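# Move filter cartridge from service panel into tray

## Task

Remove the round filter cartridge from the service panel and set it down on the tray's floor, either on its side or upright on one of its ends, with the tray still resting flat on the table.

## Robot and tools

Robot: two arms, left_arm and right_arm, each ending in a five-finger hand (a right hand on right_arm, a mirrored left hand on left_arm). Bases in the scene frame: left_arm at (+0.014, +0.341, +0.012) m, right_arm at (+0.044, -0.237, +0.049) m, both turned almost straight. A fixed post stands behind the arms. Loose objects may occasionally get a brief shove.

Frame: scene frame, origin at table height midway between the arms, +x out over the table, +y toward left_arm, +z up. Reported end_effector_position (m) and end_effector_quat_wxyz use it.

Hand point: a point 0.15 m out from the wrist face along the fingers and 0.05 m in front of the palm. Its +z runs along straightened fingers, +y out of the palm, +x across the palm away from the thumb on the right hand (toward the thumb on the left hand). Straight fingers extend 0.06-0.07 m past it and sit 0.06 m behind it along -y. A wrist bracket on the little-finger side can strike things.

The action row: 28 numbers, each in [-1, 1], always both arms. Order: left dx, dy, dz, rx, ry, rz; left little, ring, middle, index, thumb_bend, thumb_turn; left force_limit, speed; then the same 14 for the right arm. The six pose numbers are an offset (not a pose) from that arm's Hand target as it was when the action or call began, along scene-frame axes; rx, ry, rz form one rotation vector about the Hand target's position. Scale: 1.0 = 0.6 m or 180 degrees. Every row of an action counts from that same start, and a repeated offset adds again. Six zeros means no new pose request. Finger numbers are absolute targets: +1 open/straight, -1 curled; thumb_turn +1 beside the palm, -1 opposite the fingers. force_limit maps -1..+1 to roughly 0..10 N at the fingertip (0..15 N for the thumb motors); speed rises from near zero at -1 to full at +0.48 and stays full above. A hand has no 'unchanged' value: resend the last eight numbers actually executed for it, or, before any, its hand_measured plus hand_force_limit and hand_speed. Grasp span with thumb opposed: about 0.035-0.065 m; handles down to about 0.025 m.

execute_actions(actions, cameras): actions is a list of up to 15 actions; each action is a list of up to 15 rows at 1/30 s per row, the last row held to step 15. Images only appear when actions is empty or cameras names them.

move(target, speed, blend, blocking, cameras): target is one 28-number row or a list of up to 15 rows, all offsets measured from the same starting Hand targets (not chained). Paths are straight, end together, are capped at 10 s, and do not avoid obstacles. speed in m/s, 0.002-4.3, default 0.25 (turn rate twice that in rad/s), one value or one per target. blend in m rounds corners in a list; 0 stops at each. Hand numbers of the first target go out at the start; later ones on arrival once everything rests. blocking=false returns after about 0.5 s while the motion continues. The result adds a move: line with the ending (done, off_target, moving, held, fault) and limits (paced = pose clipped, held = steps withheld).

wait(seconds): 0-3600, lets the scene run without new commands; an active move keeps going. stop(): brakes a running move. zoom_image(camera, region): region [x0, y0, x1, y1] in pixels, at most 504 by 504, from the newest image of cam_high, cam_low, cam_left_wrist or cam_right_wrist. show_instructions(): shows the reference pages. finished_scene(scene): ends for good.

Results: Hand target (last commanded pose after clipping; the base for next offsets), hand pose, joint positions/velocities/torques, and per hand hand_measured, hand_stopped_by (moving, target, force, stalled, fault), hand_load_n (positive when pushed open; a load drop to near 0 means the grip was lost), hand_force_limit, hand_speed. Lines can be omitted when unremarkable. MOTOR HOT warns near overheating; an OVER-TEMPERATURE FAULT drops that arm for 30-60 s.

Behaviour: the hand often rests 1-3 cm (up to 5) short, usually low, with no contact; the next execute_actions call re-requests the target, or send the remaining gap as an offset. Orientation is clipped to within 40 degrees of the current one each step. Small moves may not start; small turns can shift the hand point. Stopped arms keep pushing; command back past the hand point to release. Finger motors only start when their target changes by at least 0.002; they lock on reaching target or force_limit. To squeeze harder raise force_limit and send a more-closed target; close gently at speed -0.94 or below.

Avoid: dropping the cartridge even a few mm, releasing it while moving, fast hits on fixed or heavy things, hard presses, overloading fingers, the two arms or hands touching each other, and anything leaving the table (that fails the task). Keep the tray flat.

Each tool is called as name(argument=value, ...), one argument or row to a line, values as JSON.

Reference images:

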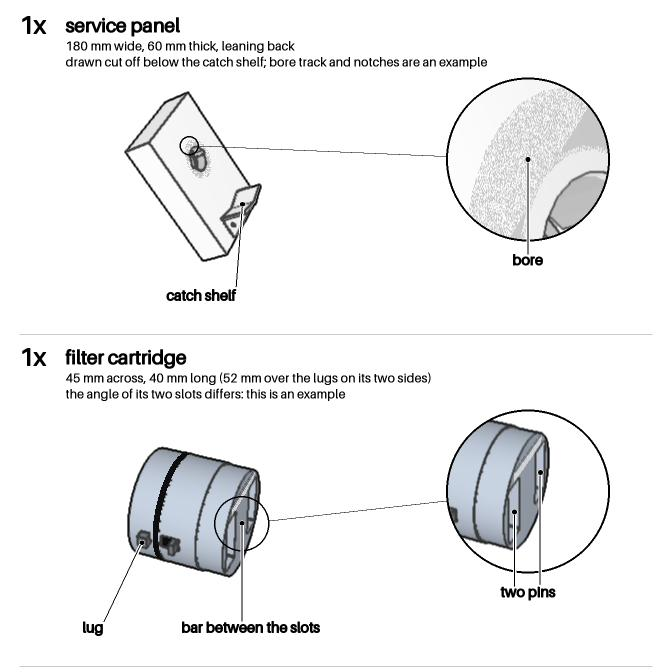

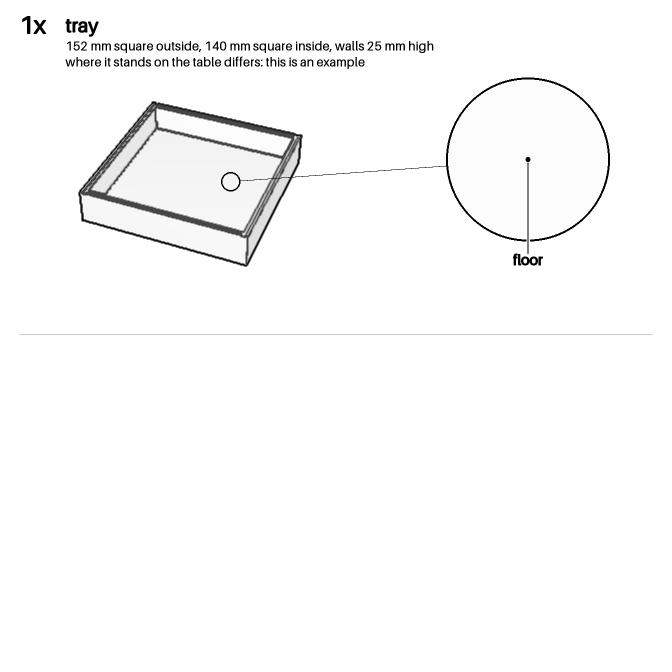

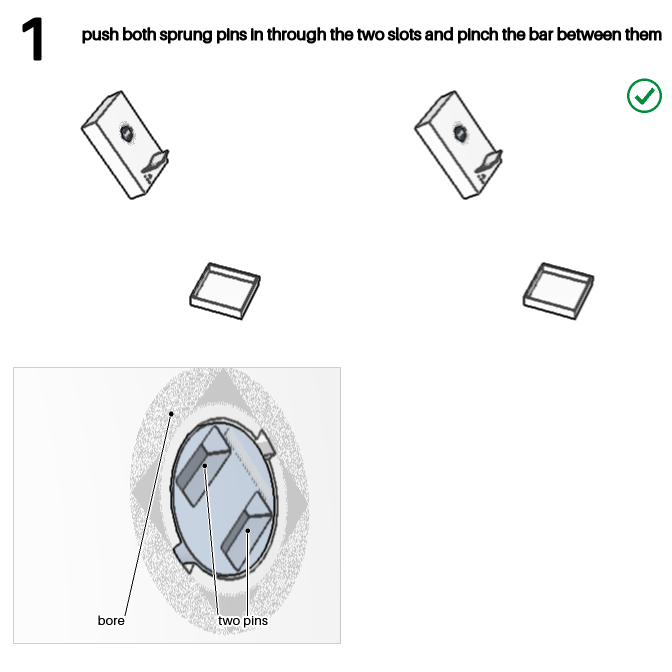

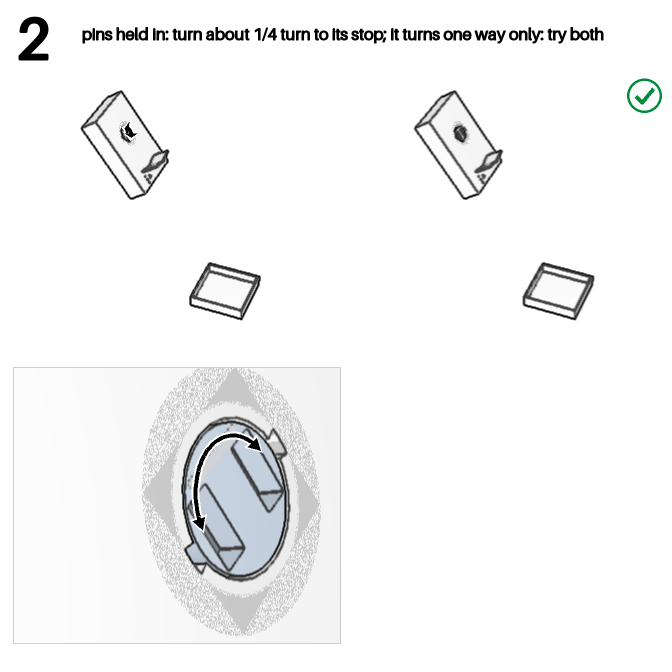

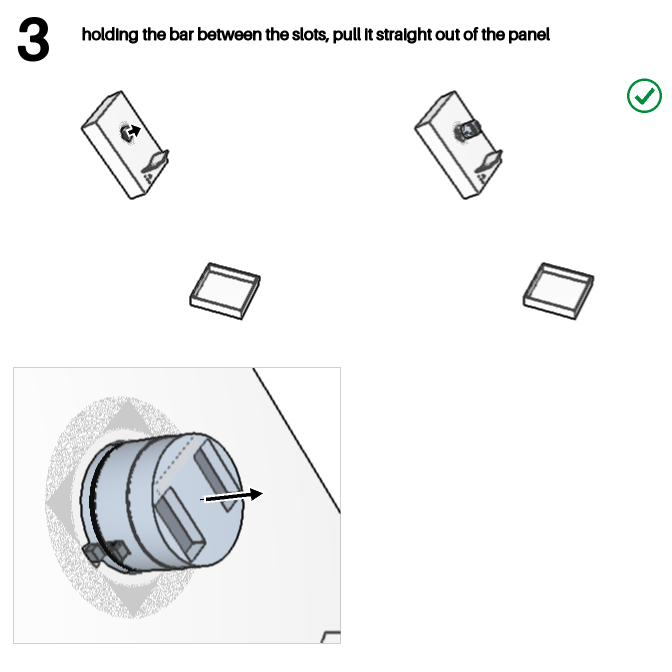

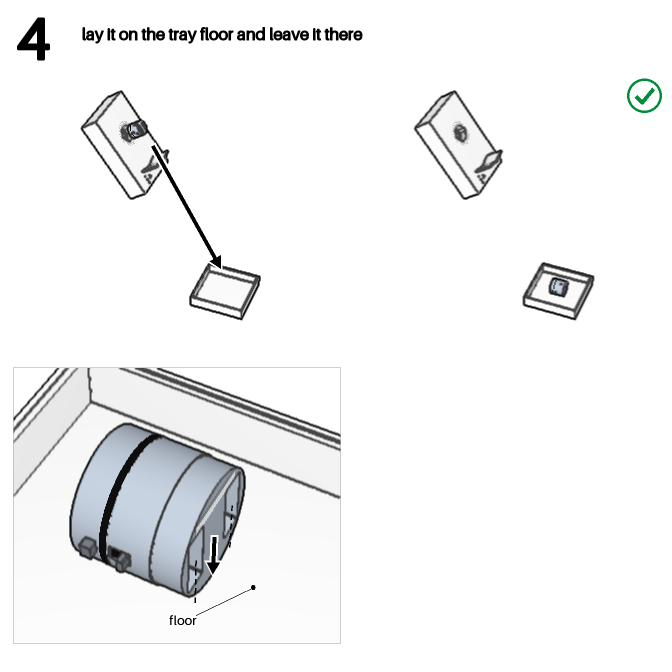

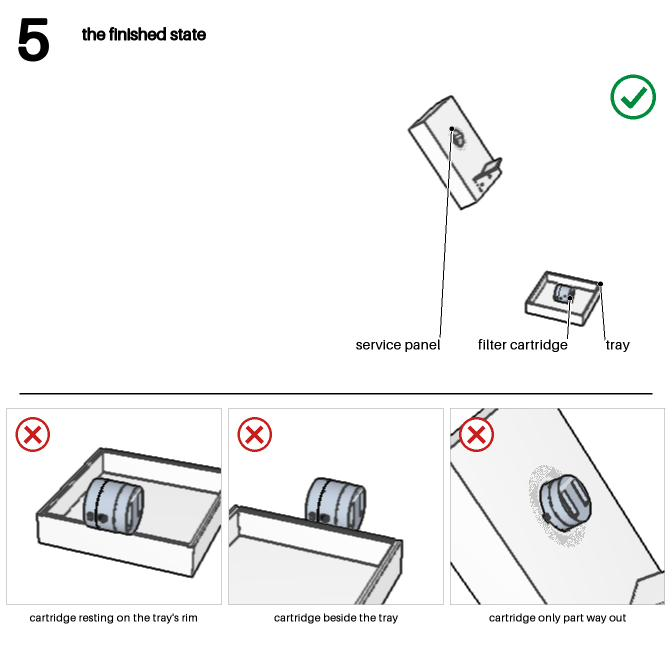

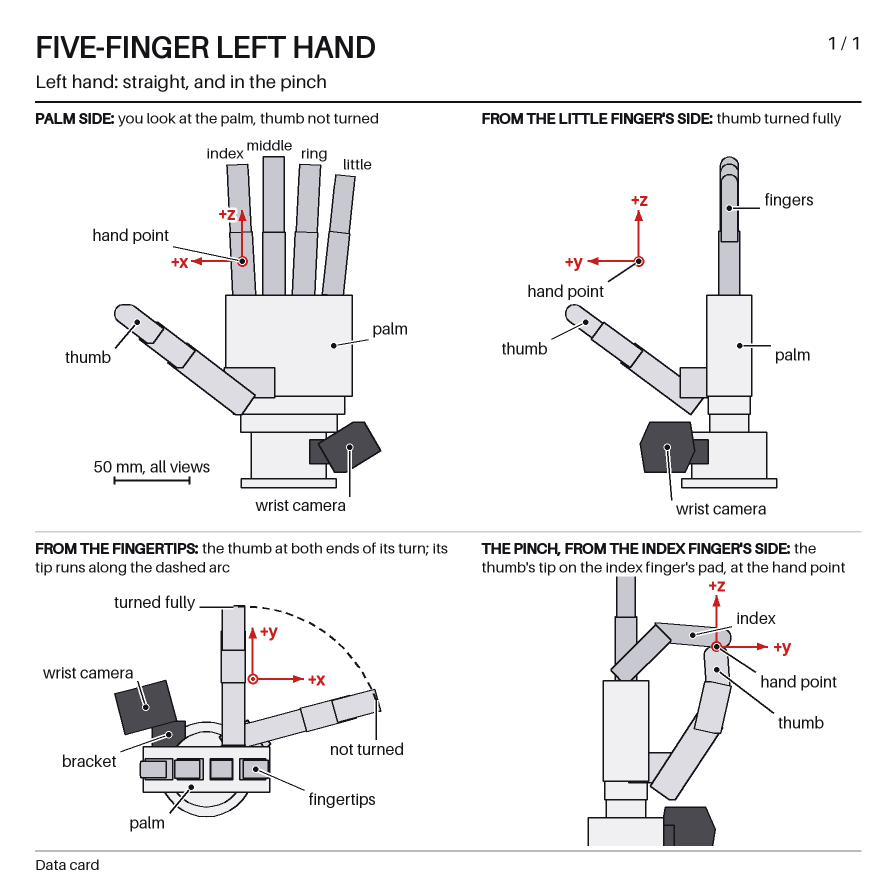

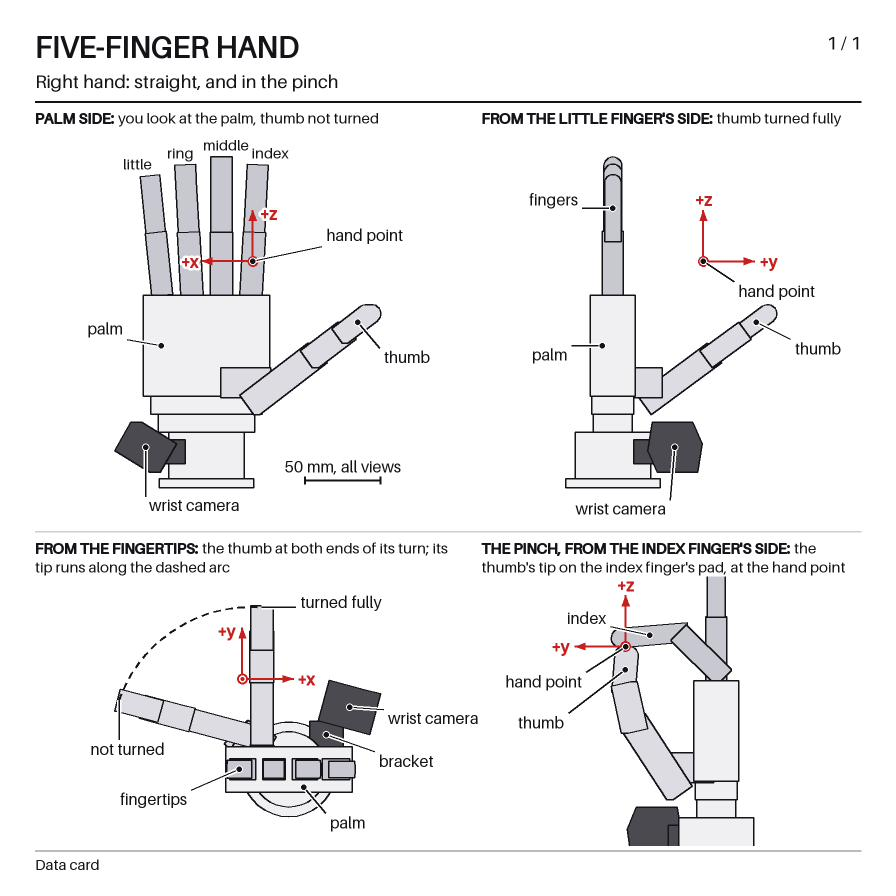

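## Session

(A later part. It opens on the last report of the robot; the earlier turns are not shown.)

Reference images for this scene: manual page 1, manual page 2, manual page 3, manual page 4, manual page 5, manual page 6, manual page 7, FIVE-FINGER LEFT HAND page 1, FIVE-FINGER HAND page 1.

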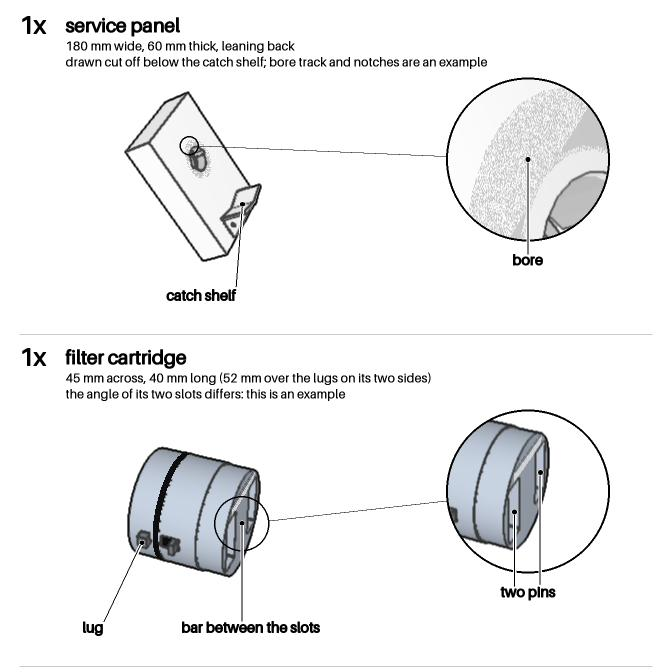

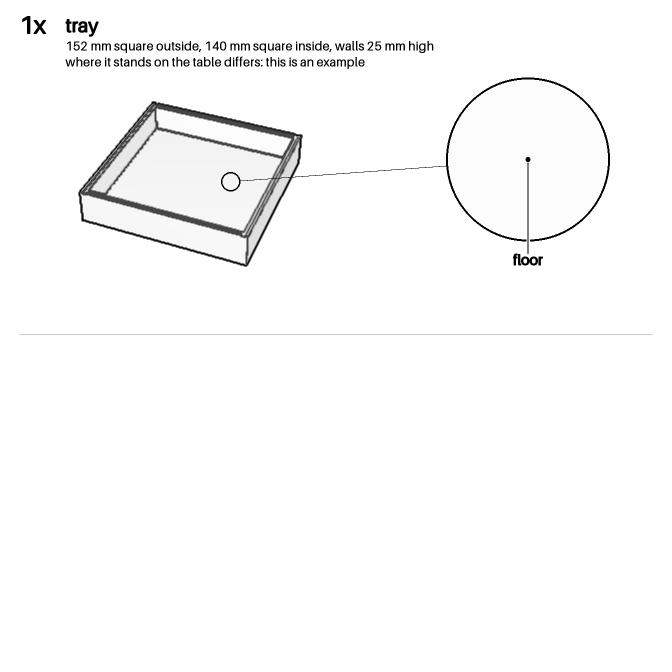

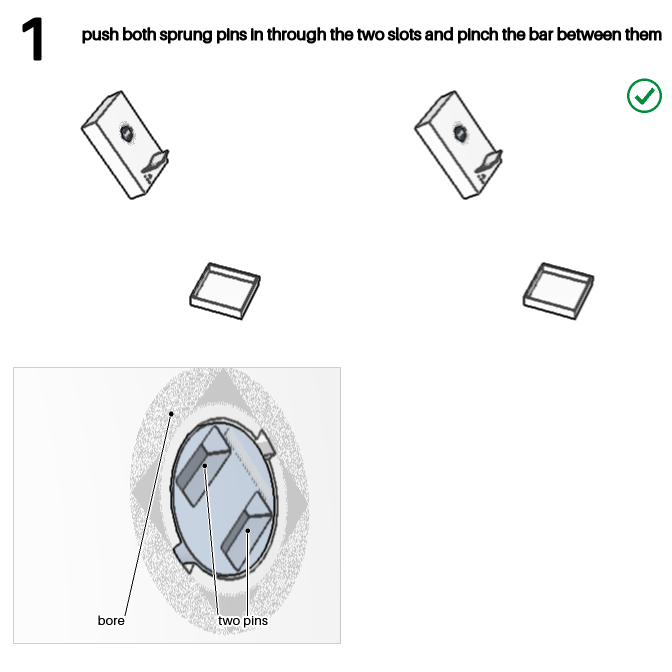

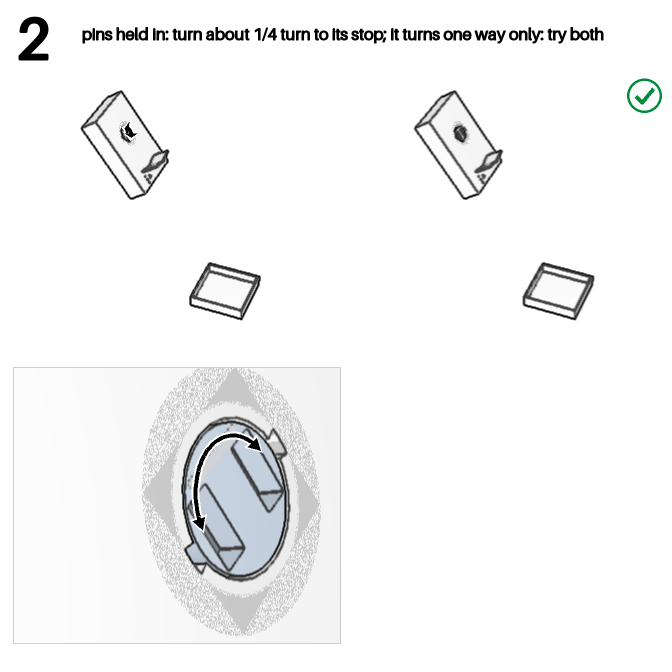

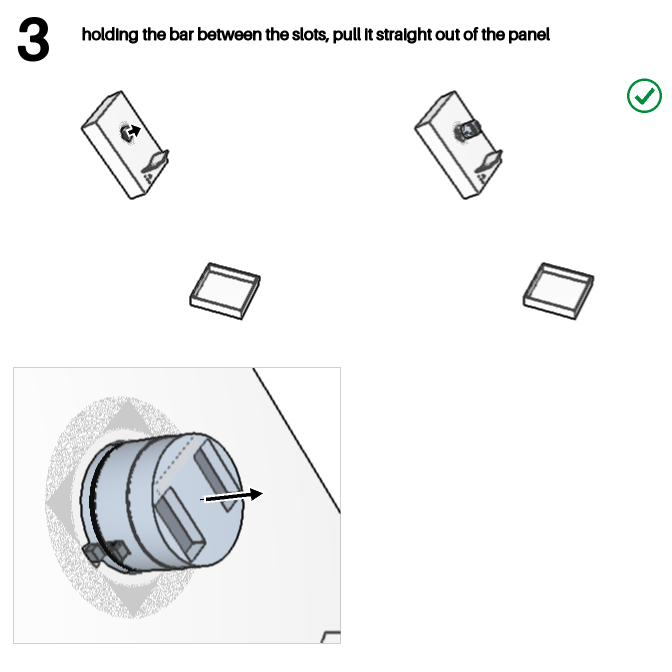

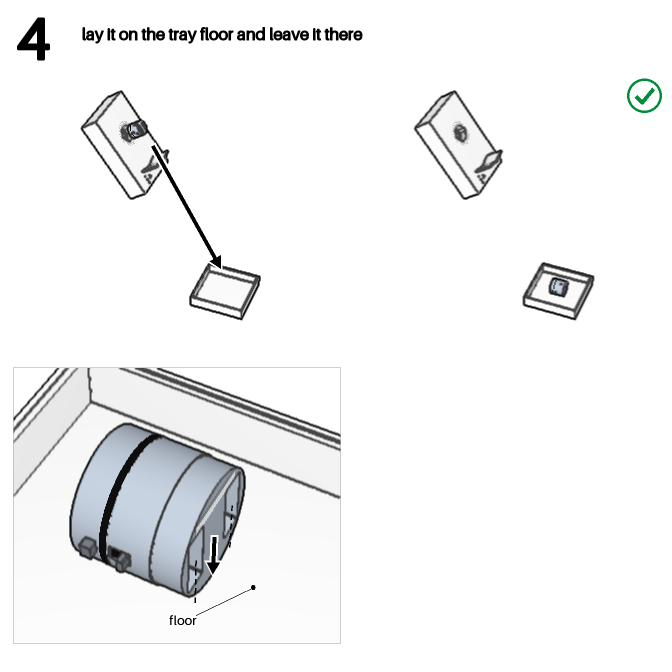

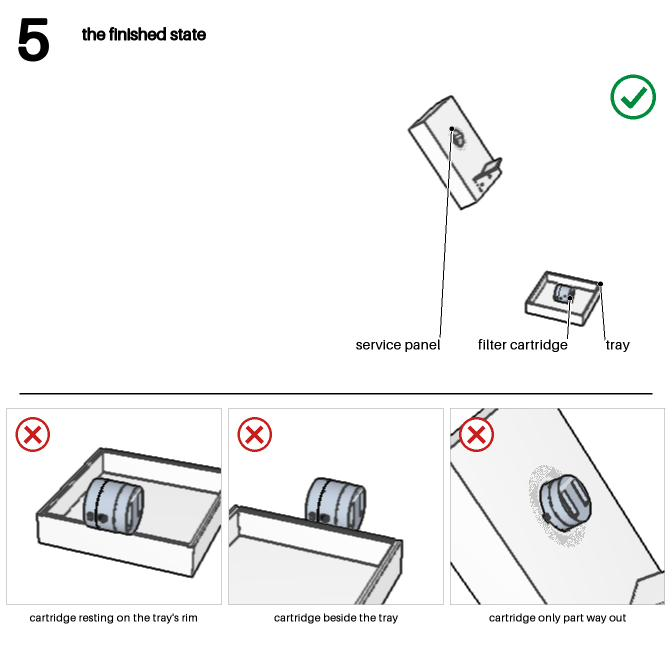

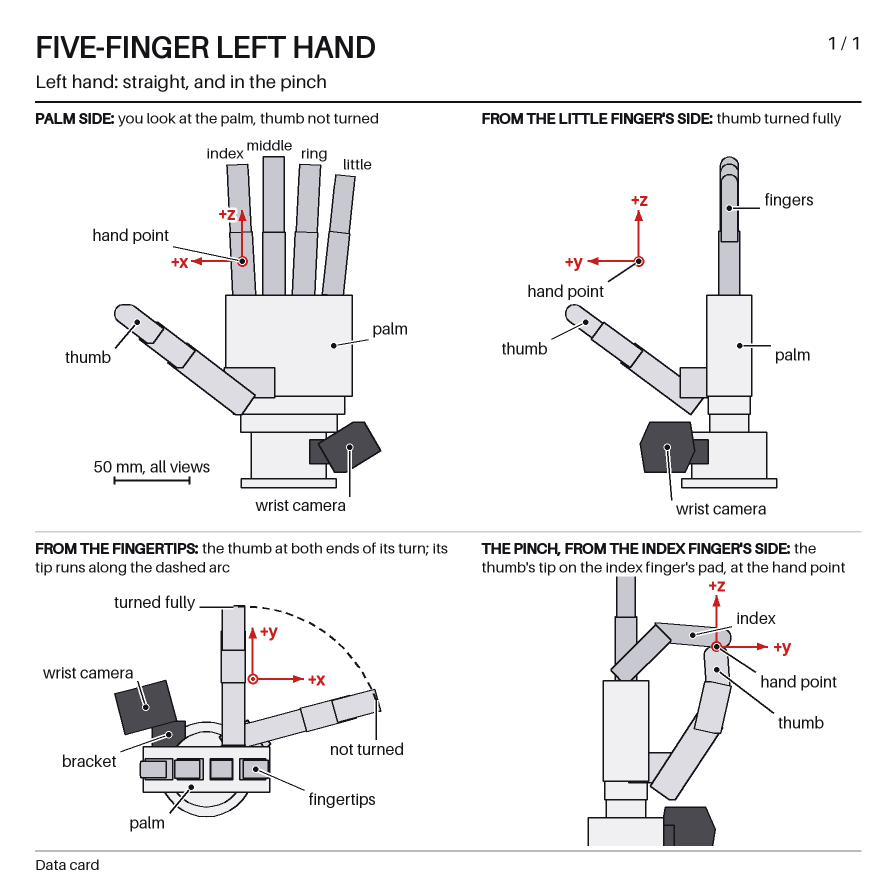

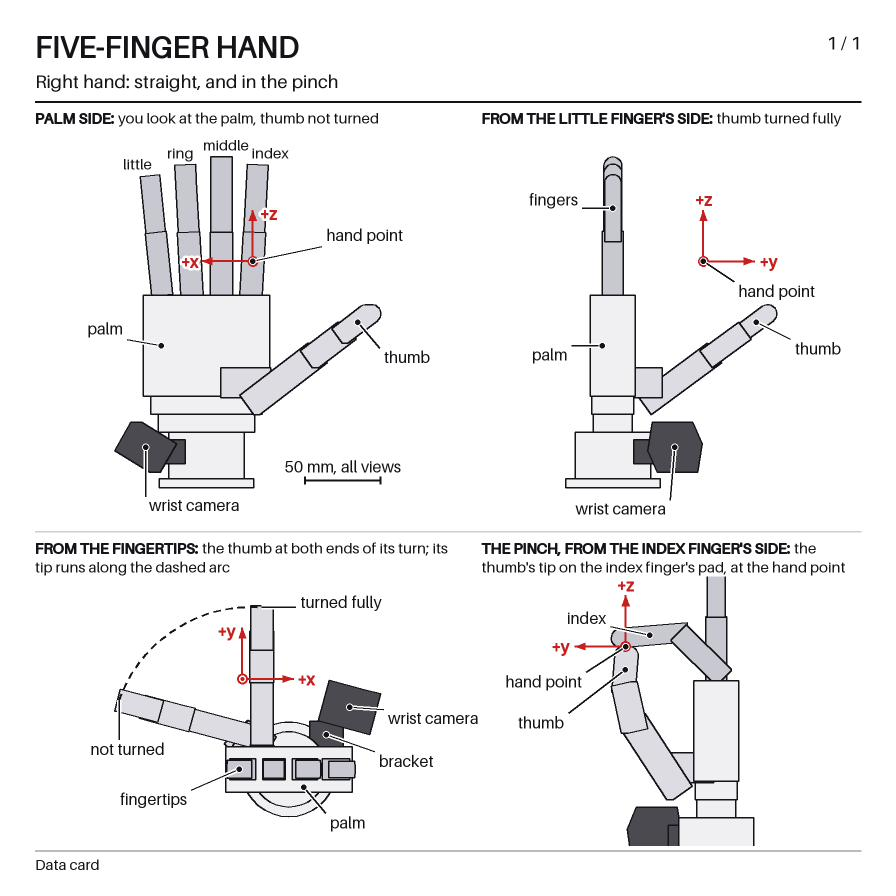

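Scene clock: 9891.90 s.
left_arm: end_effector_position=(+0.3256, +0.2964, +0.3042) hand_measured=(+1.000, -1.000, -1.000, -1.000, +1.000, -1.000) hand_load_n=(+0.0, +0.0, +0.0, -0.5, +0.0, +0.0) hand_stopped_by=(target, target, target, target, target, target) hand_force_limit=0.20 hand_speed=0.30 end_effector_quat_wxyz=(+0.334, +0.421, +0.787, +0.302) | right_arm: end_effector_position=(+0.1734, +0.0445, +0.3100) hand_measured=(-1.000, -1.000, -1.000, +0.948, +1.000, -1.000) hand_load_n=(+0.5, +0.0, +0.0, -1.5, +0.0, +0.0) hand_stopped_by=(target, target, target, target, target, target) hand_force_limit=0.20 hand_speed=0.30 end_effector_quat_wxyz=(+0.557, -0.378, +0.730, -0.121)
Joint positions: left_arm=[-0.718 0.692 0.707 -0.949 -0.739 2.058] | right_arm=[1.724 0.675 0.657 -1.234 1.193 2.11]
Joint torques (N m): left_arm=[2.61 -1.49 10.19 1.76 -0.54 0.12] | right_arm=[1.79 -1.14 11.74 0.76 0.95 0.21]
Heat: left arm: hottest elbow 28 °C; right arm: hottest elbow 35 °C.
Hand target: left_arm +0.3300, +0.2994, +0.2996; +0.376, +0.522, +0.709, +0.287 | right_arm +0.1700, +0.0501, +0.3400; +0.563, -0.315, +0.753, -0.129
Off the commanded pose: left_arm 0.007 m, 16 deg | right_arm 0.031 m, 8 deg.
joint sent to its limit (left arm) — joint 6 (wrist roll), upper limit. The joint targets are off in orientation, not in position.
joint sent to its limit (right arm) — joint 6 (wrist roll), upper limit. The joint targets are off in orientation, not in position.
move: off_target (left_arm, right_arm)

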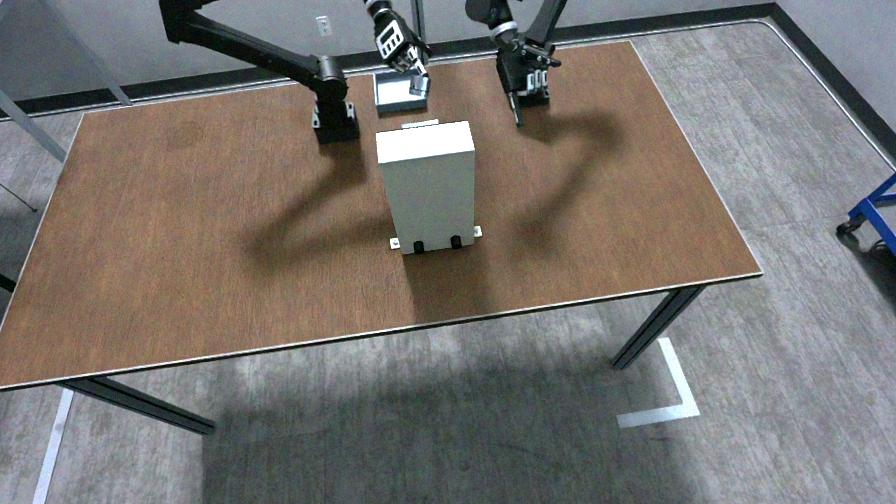

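move(
  target=[0,0,0,0,0,0,1,-1,-1,-1,1,-1,0.2,0.3,-0.13,-0.0838,-0.0333,-0.186,0.075,0.353,-1,-1,-1,1,1,-1,0.2,0.3],
  speed=0.15,
  cameras=["cam_high"],
)

zoom_image(
  camera="cam_high",
  region=[340, 0, 500, 140],
)

Scene clock: 9904.20 s.
left_arm: end_effector_position=(+0.3257, +0.2964, +0.3041) hand_measured=(+1.000, -1.000, -1.000, -1.000, +1.000, -1.000) hand_load_n=(+0.0, +0.0, +0.5, +0.0, +0.0, +0.0) hand_stopped_by=(target, target, target, target, target, target) hand_force_limit=0.20 hand_speed=0.30 end_effector_quat_wxyz=(+0.334, +0.421, +0.787, +0.301) | right_arm: end_effector_position=(+0.0882, -0.0050, +0.2919) hand_measured=(-1.000, -1.000, -1.000, +0.948, +1.000, -1.000) hand_load_n=(+0.0, +0.5, +0.0, -1.5, +0.0, +0.0) hand_stopped_by=(target, target, target, target, target, target) hand_force_limit=0.20 hand_speed=0.30 end_effector_quat_wxyz=(-0.328, +0.816, -0.475, -0.016)
Joint positions: left_arm=[-0.718 0.692 0.707 -0.949 -0.738 2.058] | right_arm=[1.177 0.491 0.771 -1.183 0.046 0.633]
Joint torques (N m): left_arm=[2.61 -1.44 10.18 1.88 -0.54 0.13] | right_arm=[0.62 1.79 12.36 1.62 -0.2 -0.06]
Heat: left arm: hottest elbow 28 °C; right arm: hottest elbow 36 °C.
Hand target: left_arm +0.3300, +0.2995, +0.2995; +0.376, +0.522, +0.709, +0.287 | right_arm +0.0919, -0.0001, +0.3201; -0.351, +0.811, -0.469, -0.017
Off the commanded pose: left_arm 0.007 m, 16 deg | right_arm 0.029 m, 3 deg.
joint sent to its limit (left arm) — joint 6 (wrist roll), upper limit. The joint targets are off in orientation, not in position.
move: off_target (right_arm)

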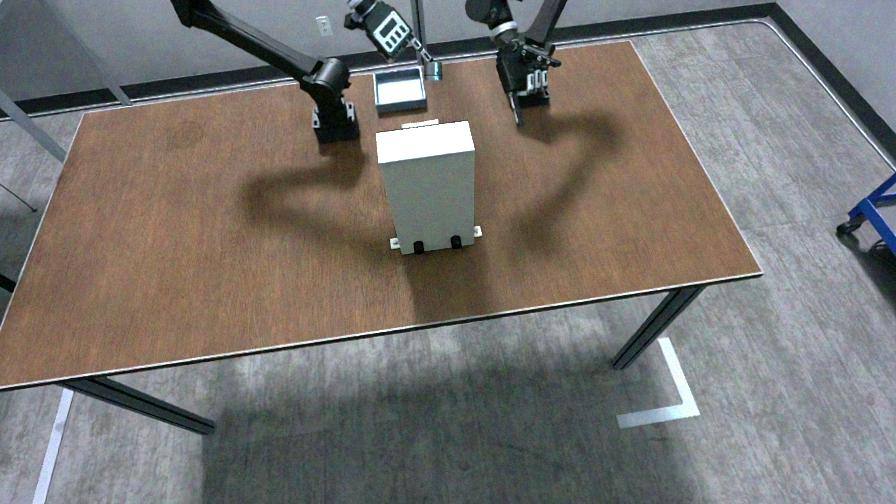

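Scaled by 3.150 from the camera's image (finer frame: 1280x720).

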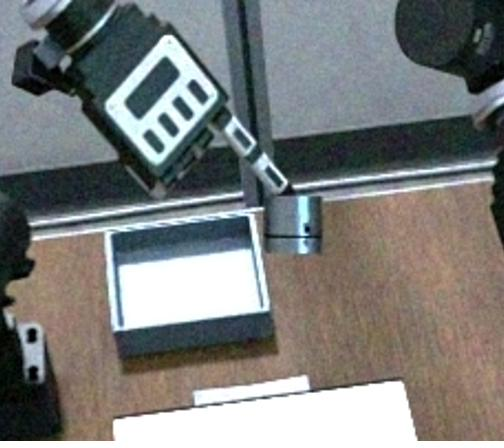

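move(
  target=[0,0,0,0,0,0,1,-1,-1,-1,1,-1,0.2,0.3,-0.215,-0.084,-0.0667,-0.18,0.0845,0.356,-1,-1,-1,1,1,-1,0.2,0.3],
  speed=0.15,
  cameras=["cam_high", "cam_right_wrist"],
)

zoom_image(
  camera="cam_high",
  region=[340, 0, 500, 140],
)

Scene clock: 9922.23 s.
left_arm: end_effector_position=(+0.3257, +0.2964, +0.3041) hand_measured=(+1.000, -1.000, -1.000, -1.000, +1.000, -1.000) hand_load_n=(+0.0, -0.5, +0.0, +0.0, +0.0, +0.0) hand_stopped_by=(target, target, target, target, target, target) hand_force_limit=0.20 hand_speed=0.30 end_effector_quat_wxyz=(+0.334, +0.421, +0.787, +0.301) | right_arm: end_effector_position=(-0.0360, -0.0610, +0.2641) hand_measured=(-1.000, -1.000, -1.000, +0.950, +1.000, -1.000) hand_load_n=(+0.0, +0.0, +0.0, +0.0, -0.5, +0.0) hand_stopped_by=(target, target, target, target, target, target) hand_force_limit=0.20 hand_speed=0.30 end_effector_quat_wxyz=(+0.016, +0.985, -0.014, -0.170)
Joint positions: left_arm=[-0.718 0.692 0.707 -0.949 -0.738 2.058] | right_arm=[1.519 0.97 0.912 -1.565 -0.34 -0.043]
Joint torques (N m): left_arm=[2.49 -1.61 10.17 1.84 -0.54 0.12] | right_arm=[1.55 -2.67 11.04 0.02 -0.65 -0.08]
Heat: left arm: hottest elbow 28 °C; right arm: hottest elbow 38 °C.
Hand target: left_arm +0.3300, +0.2995, +0.2995; +0.376, +0.522, +0.709, +0.287 | right_arm -0.0370, -0.0506, +0.2800; +0.000, +0.985, -0.001, -0.173
Off the commanded pose: left_arm 0.007 m, 16 deg | right_arm 0.019 m, 2 deg.
joint sent to its limit (left arm) — joint 6 (wrist roll), upper limit. The joint targets are off in orientation, not in position.
move: off_target (right_arm)
cam_right_wrist: T_world_to_cam=[[0.2777, -0.96062, -0.00934, -0.05322], [-0.61204, -0.18441, 0.76902, -0.23706], [-0.74046, -0.20784, -0.63915, 0.24151]] pos_world=[0.04851, -0.04465, 0.33617]

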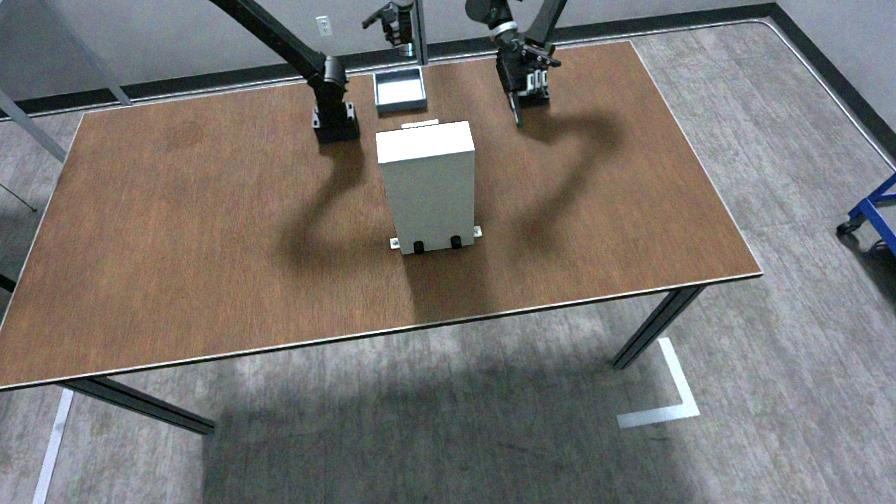

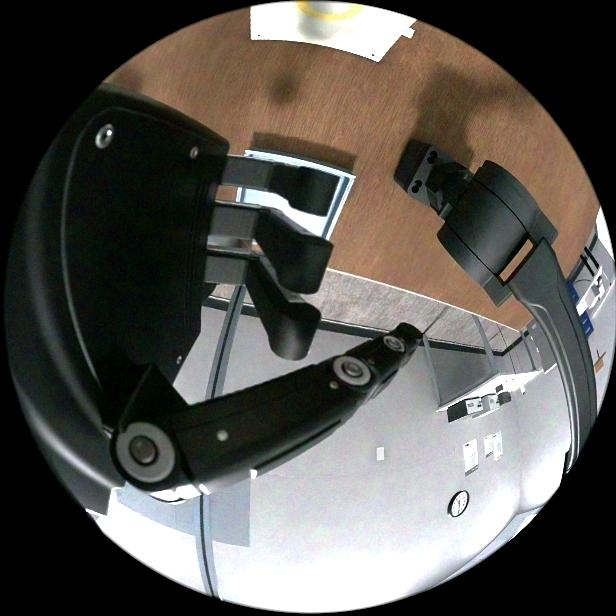

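Scaled by 3.150 from the camera's image (finer frame: 1280x720).

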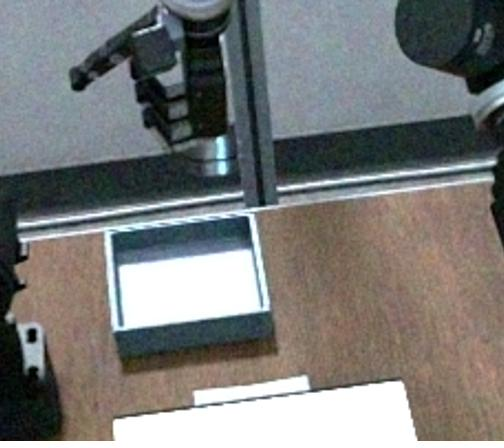

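zoom_image(
  camera="cam_high",
  region=[370, 10, 440, 80],
)

zoom_image(
  camera="cam_right_wrist",
  region=[200, 130, 380, 310],
)

Scaled by 7.200 from the camera's image (finer frame: 1280x720).

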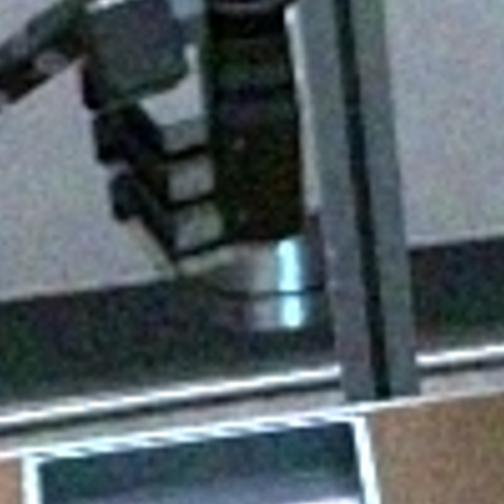

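Scaled by 2.800 from the camera's image (finer frame: 880x880).

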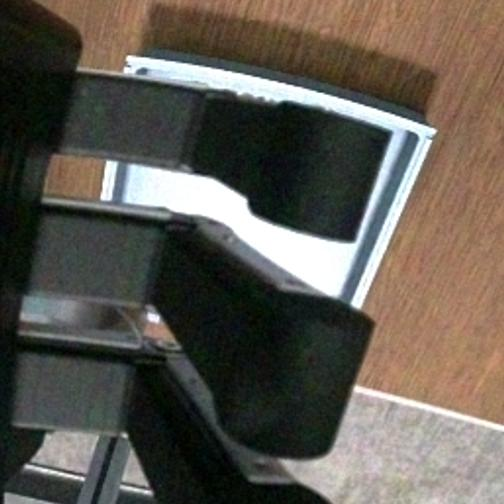

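move(
  target=[
    [-0.4167,-0.2667,0.1,-0.2054,0.156,0.1926,1,-1,-1,-1,1,-1,0.2,0.3,0.0033,-0.0153,-0.0167,0,0,0.0555,-1,-1,-1,1,1,-1,0.2,0.3],
    [-0.8667,-0.2658,-0.1325,-0.4108,0.3121,0.3852,1,-1,-1,-1,1,-1,0.2,0.3,0.0067,-0.0307,-0.0333,0,0,0.1111,-1,-1,-1,1,1,-1,0.2,0.3],
  ],
  speed=0.18,
  blend=[0.05,0],
  cameras=["all"],
)

Scene clock: 10012.07 s.
left_arm: end_effector_position=(+0.2705, +0.2615, +0.3042) hand_measured=(+1.000, -1.000, -1.000, -1.000, +1.000, -1.000) hand_load_n=(+0.0, +0.0, +0.0, +0.0, +0.0, +0.0) hand_stopped_by=(target, target, target, target, target, target) hand_force_limit=0.20 hand_speed=0.30 end_effector_quat_wxyz=(+0.307, +0.415, +0.822, +0.241) | right_arm: end_effector_position=(-0.0353, -0.0635, +0.2620) hand_measured=(-1.000, -1.000, -1.000, +0.950, +1.000, -1.000) hand_load_n=(+0.0, +0.0, +0.0, +0.0, +0.0, -0.5) hand_stopped_by=(target, target, target, target, target, target) hand_force_limit=0.20 hand_speed=0.30 end_effector_quat_wxyz=(+0.018, +0.985, +0.016, -0.171)
Joint positions: left_arm=[-0.981 0.74 0.821 -1.303 -0.738 1.63] | right_arm=[1.532 0.979 0.912 -1.567 -0.34 -0.094]
Joint torques (N m): left_arm=[2.49 -2.73 9.28 1.32 -0.91 0.12] | right_arm=[1.85 -2.96 10.82 -0.02 -0.6 -0.09]
Heat: left arm: hottest elbow 29 °C; right arm: hottest elbow 36 °C.
Hand target: left_arm +0.2723, +0.2657, +0.3013; +0.307, +0.410, +0.823, +0.244 (not the last commanded pose) | right_arm -0.0363, -0.0538, +0.2765; +0.005, +0.984, +0.029, -0.173 (not the last commanded pose)
Off the commanded pose: left_arm 0.484 m, 97 deg | right_arm 0.006 m, 18 deg.
move: held (left_arm; a check stopped the path), off_target (right_arm; braked when a check withheld steps of left_arm); path passed 0 of 2 targets; limits=held
pose unreachable (left arm): on one or more control steps of this call, first in action 0 (counted from 0), this arm could not follow its commanded pose, so it was not sent that pose on those steps. It may still have moved: this result reports where it is.
cause: moving toward the commanded pose would bring a part of the arm too close to another arm (a part of this arm just beyond joint 4 (wrist pitch) and a part of the right arm just beyond its joint 4 (wrist pitch), at the place that arm is still heading or pushing toward).
cam_left_wrist: T_world_to_cam=[[-0.59752, -0.31059, -0.73926, 0.47136], [-0.67901, 0.68637, 0.26046, -0.08492], [0.4265, 0.6576, -0.62101, 0.01169]] pos_world=[0.21901, 0.197, 0.37784]
cam_right_wrist: T_world_to_cam=[[0.33545, -0.94193, -0.01548, -0.05109], [-0.59775, -0.22552, 0.76931, -0.23774], [-0.72812, -0.24881, -0.63869, 0.23793]] pos_world=[0.04828, -0.04254, 0.33407]

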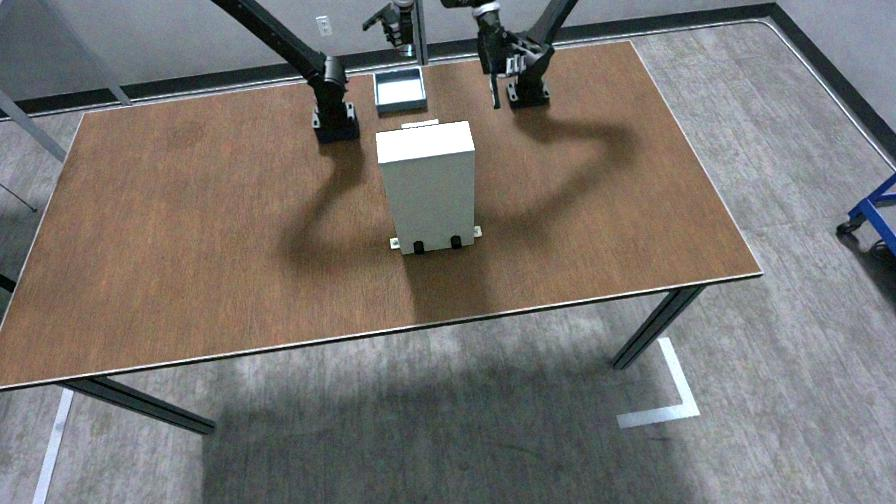

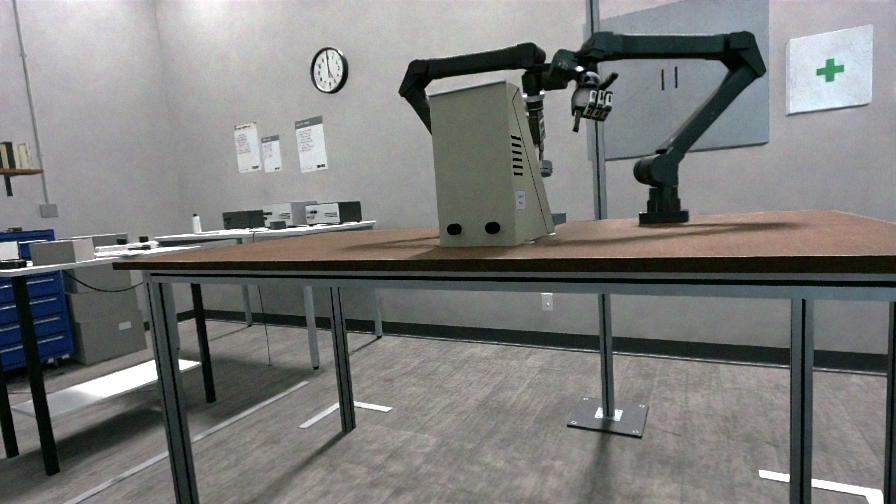

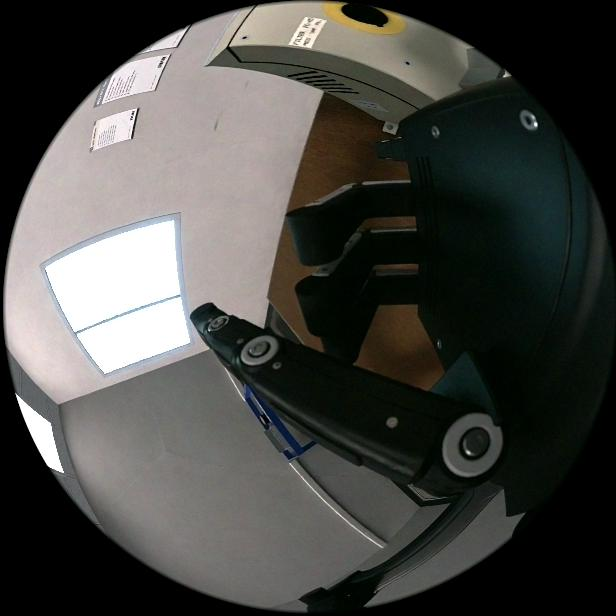

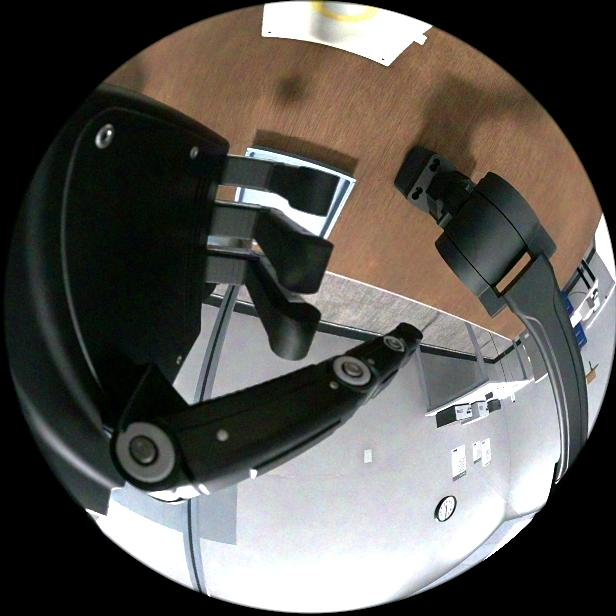

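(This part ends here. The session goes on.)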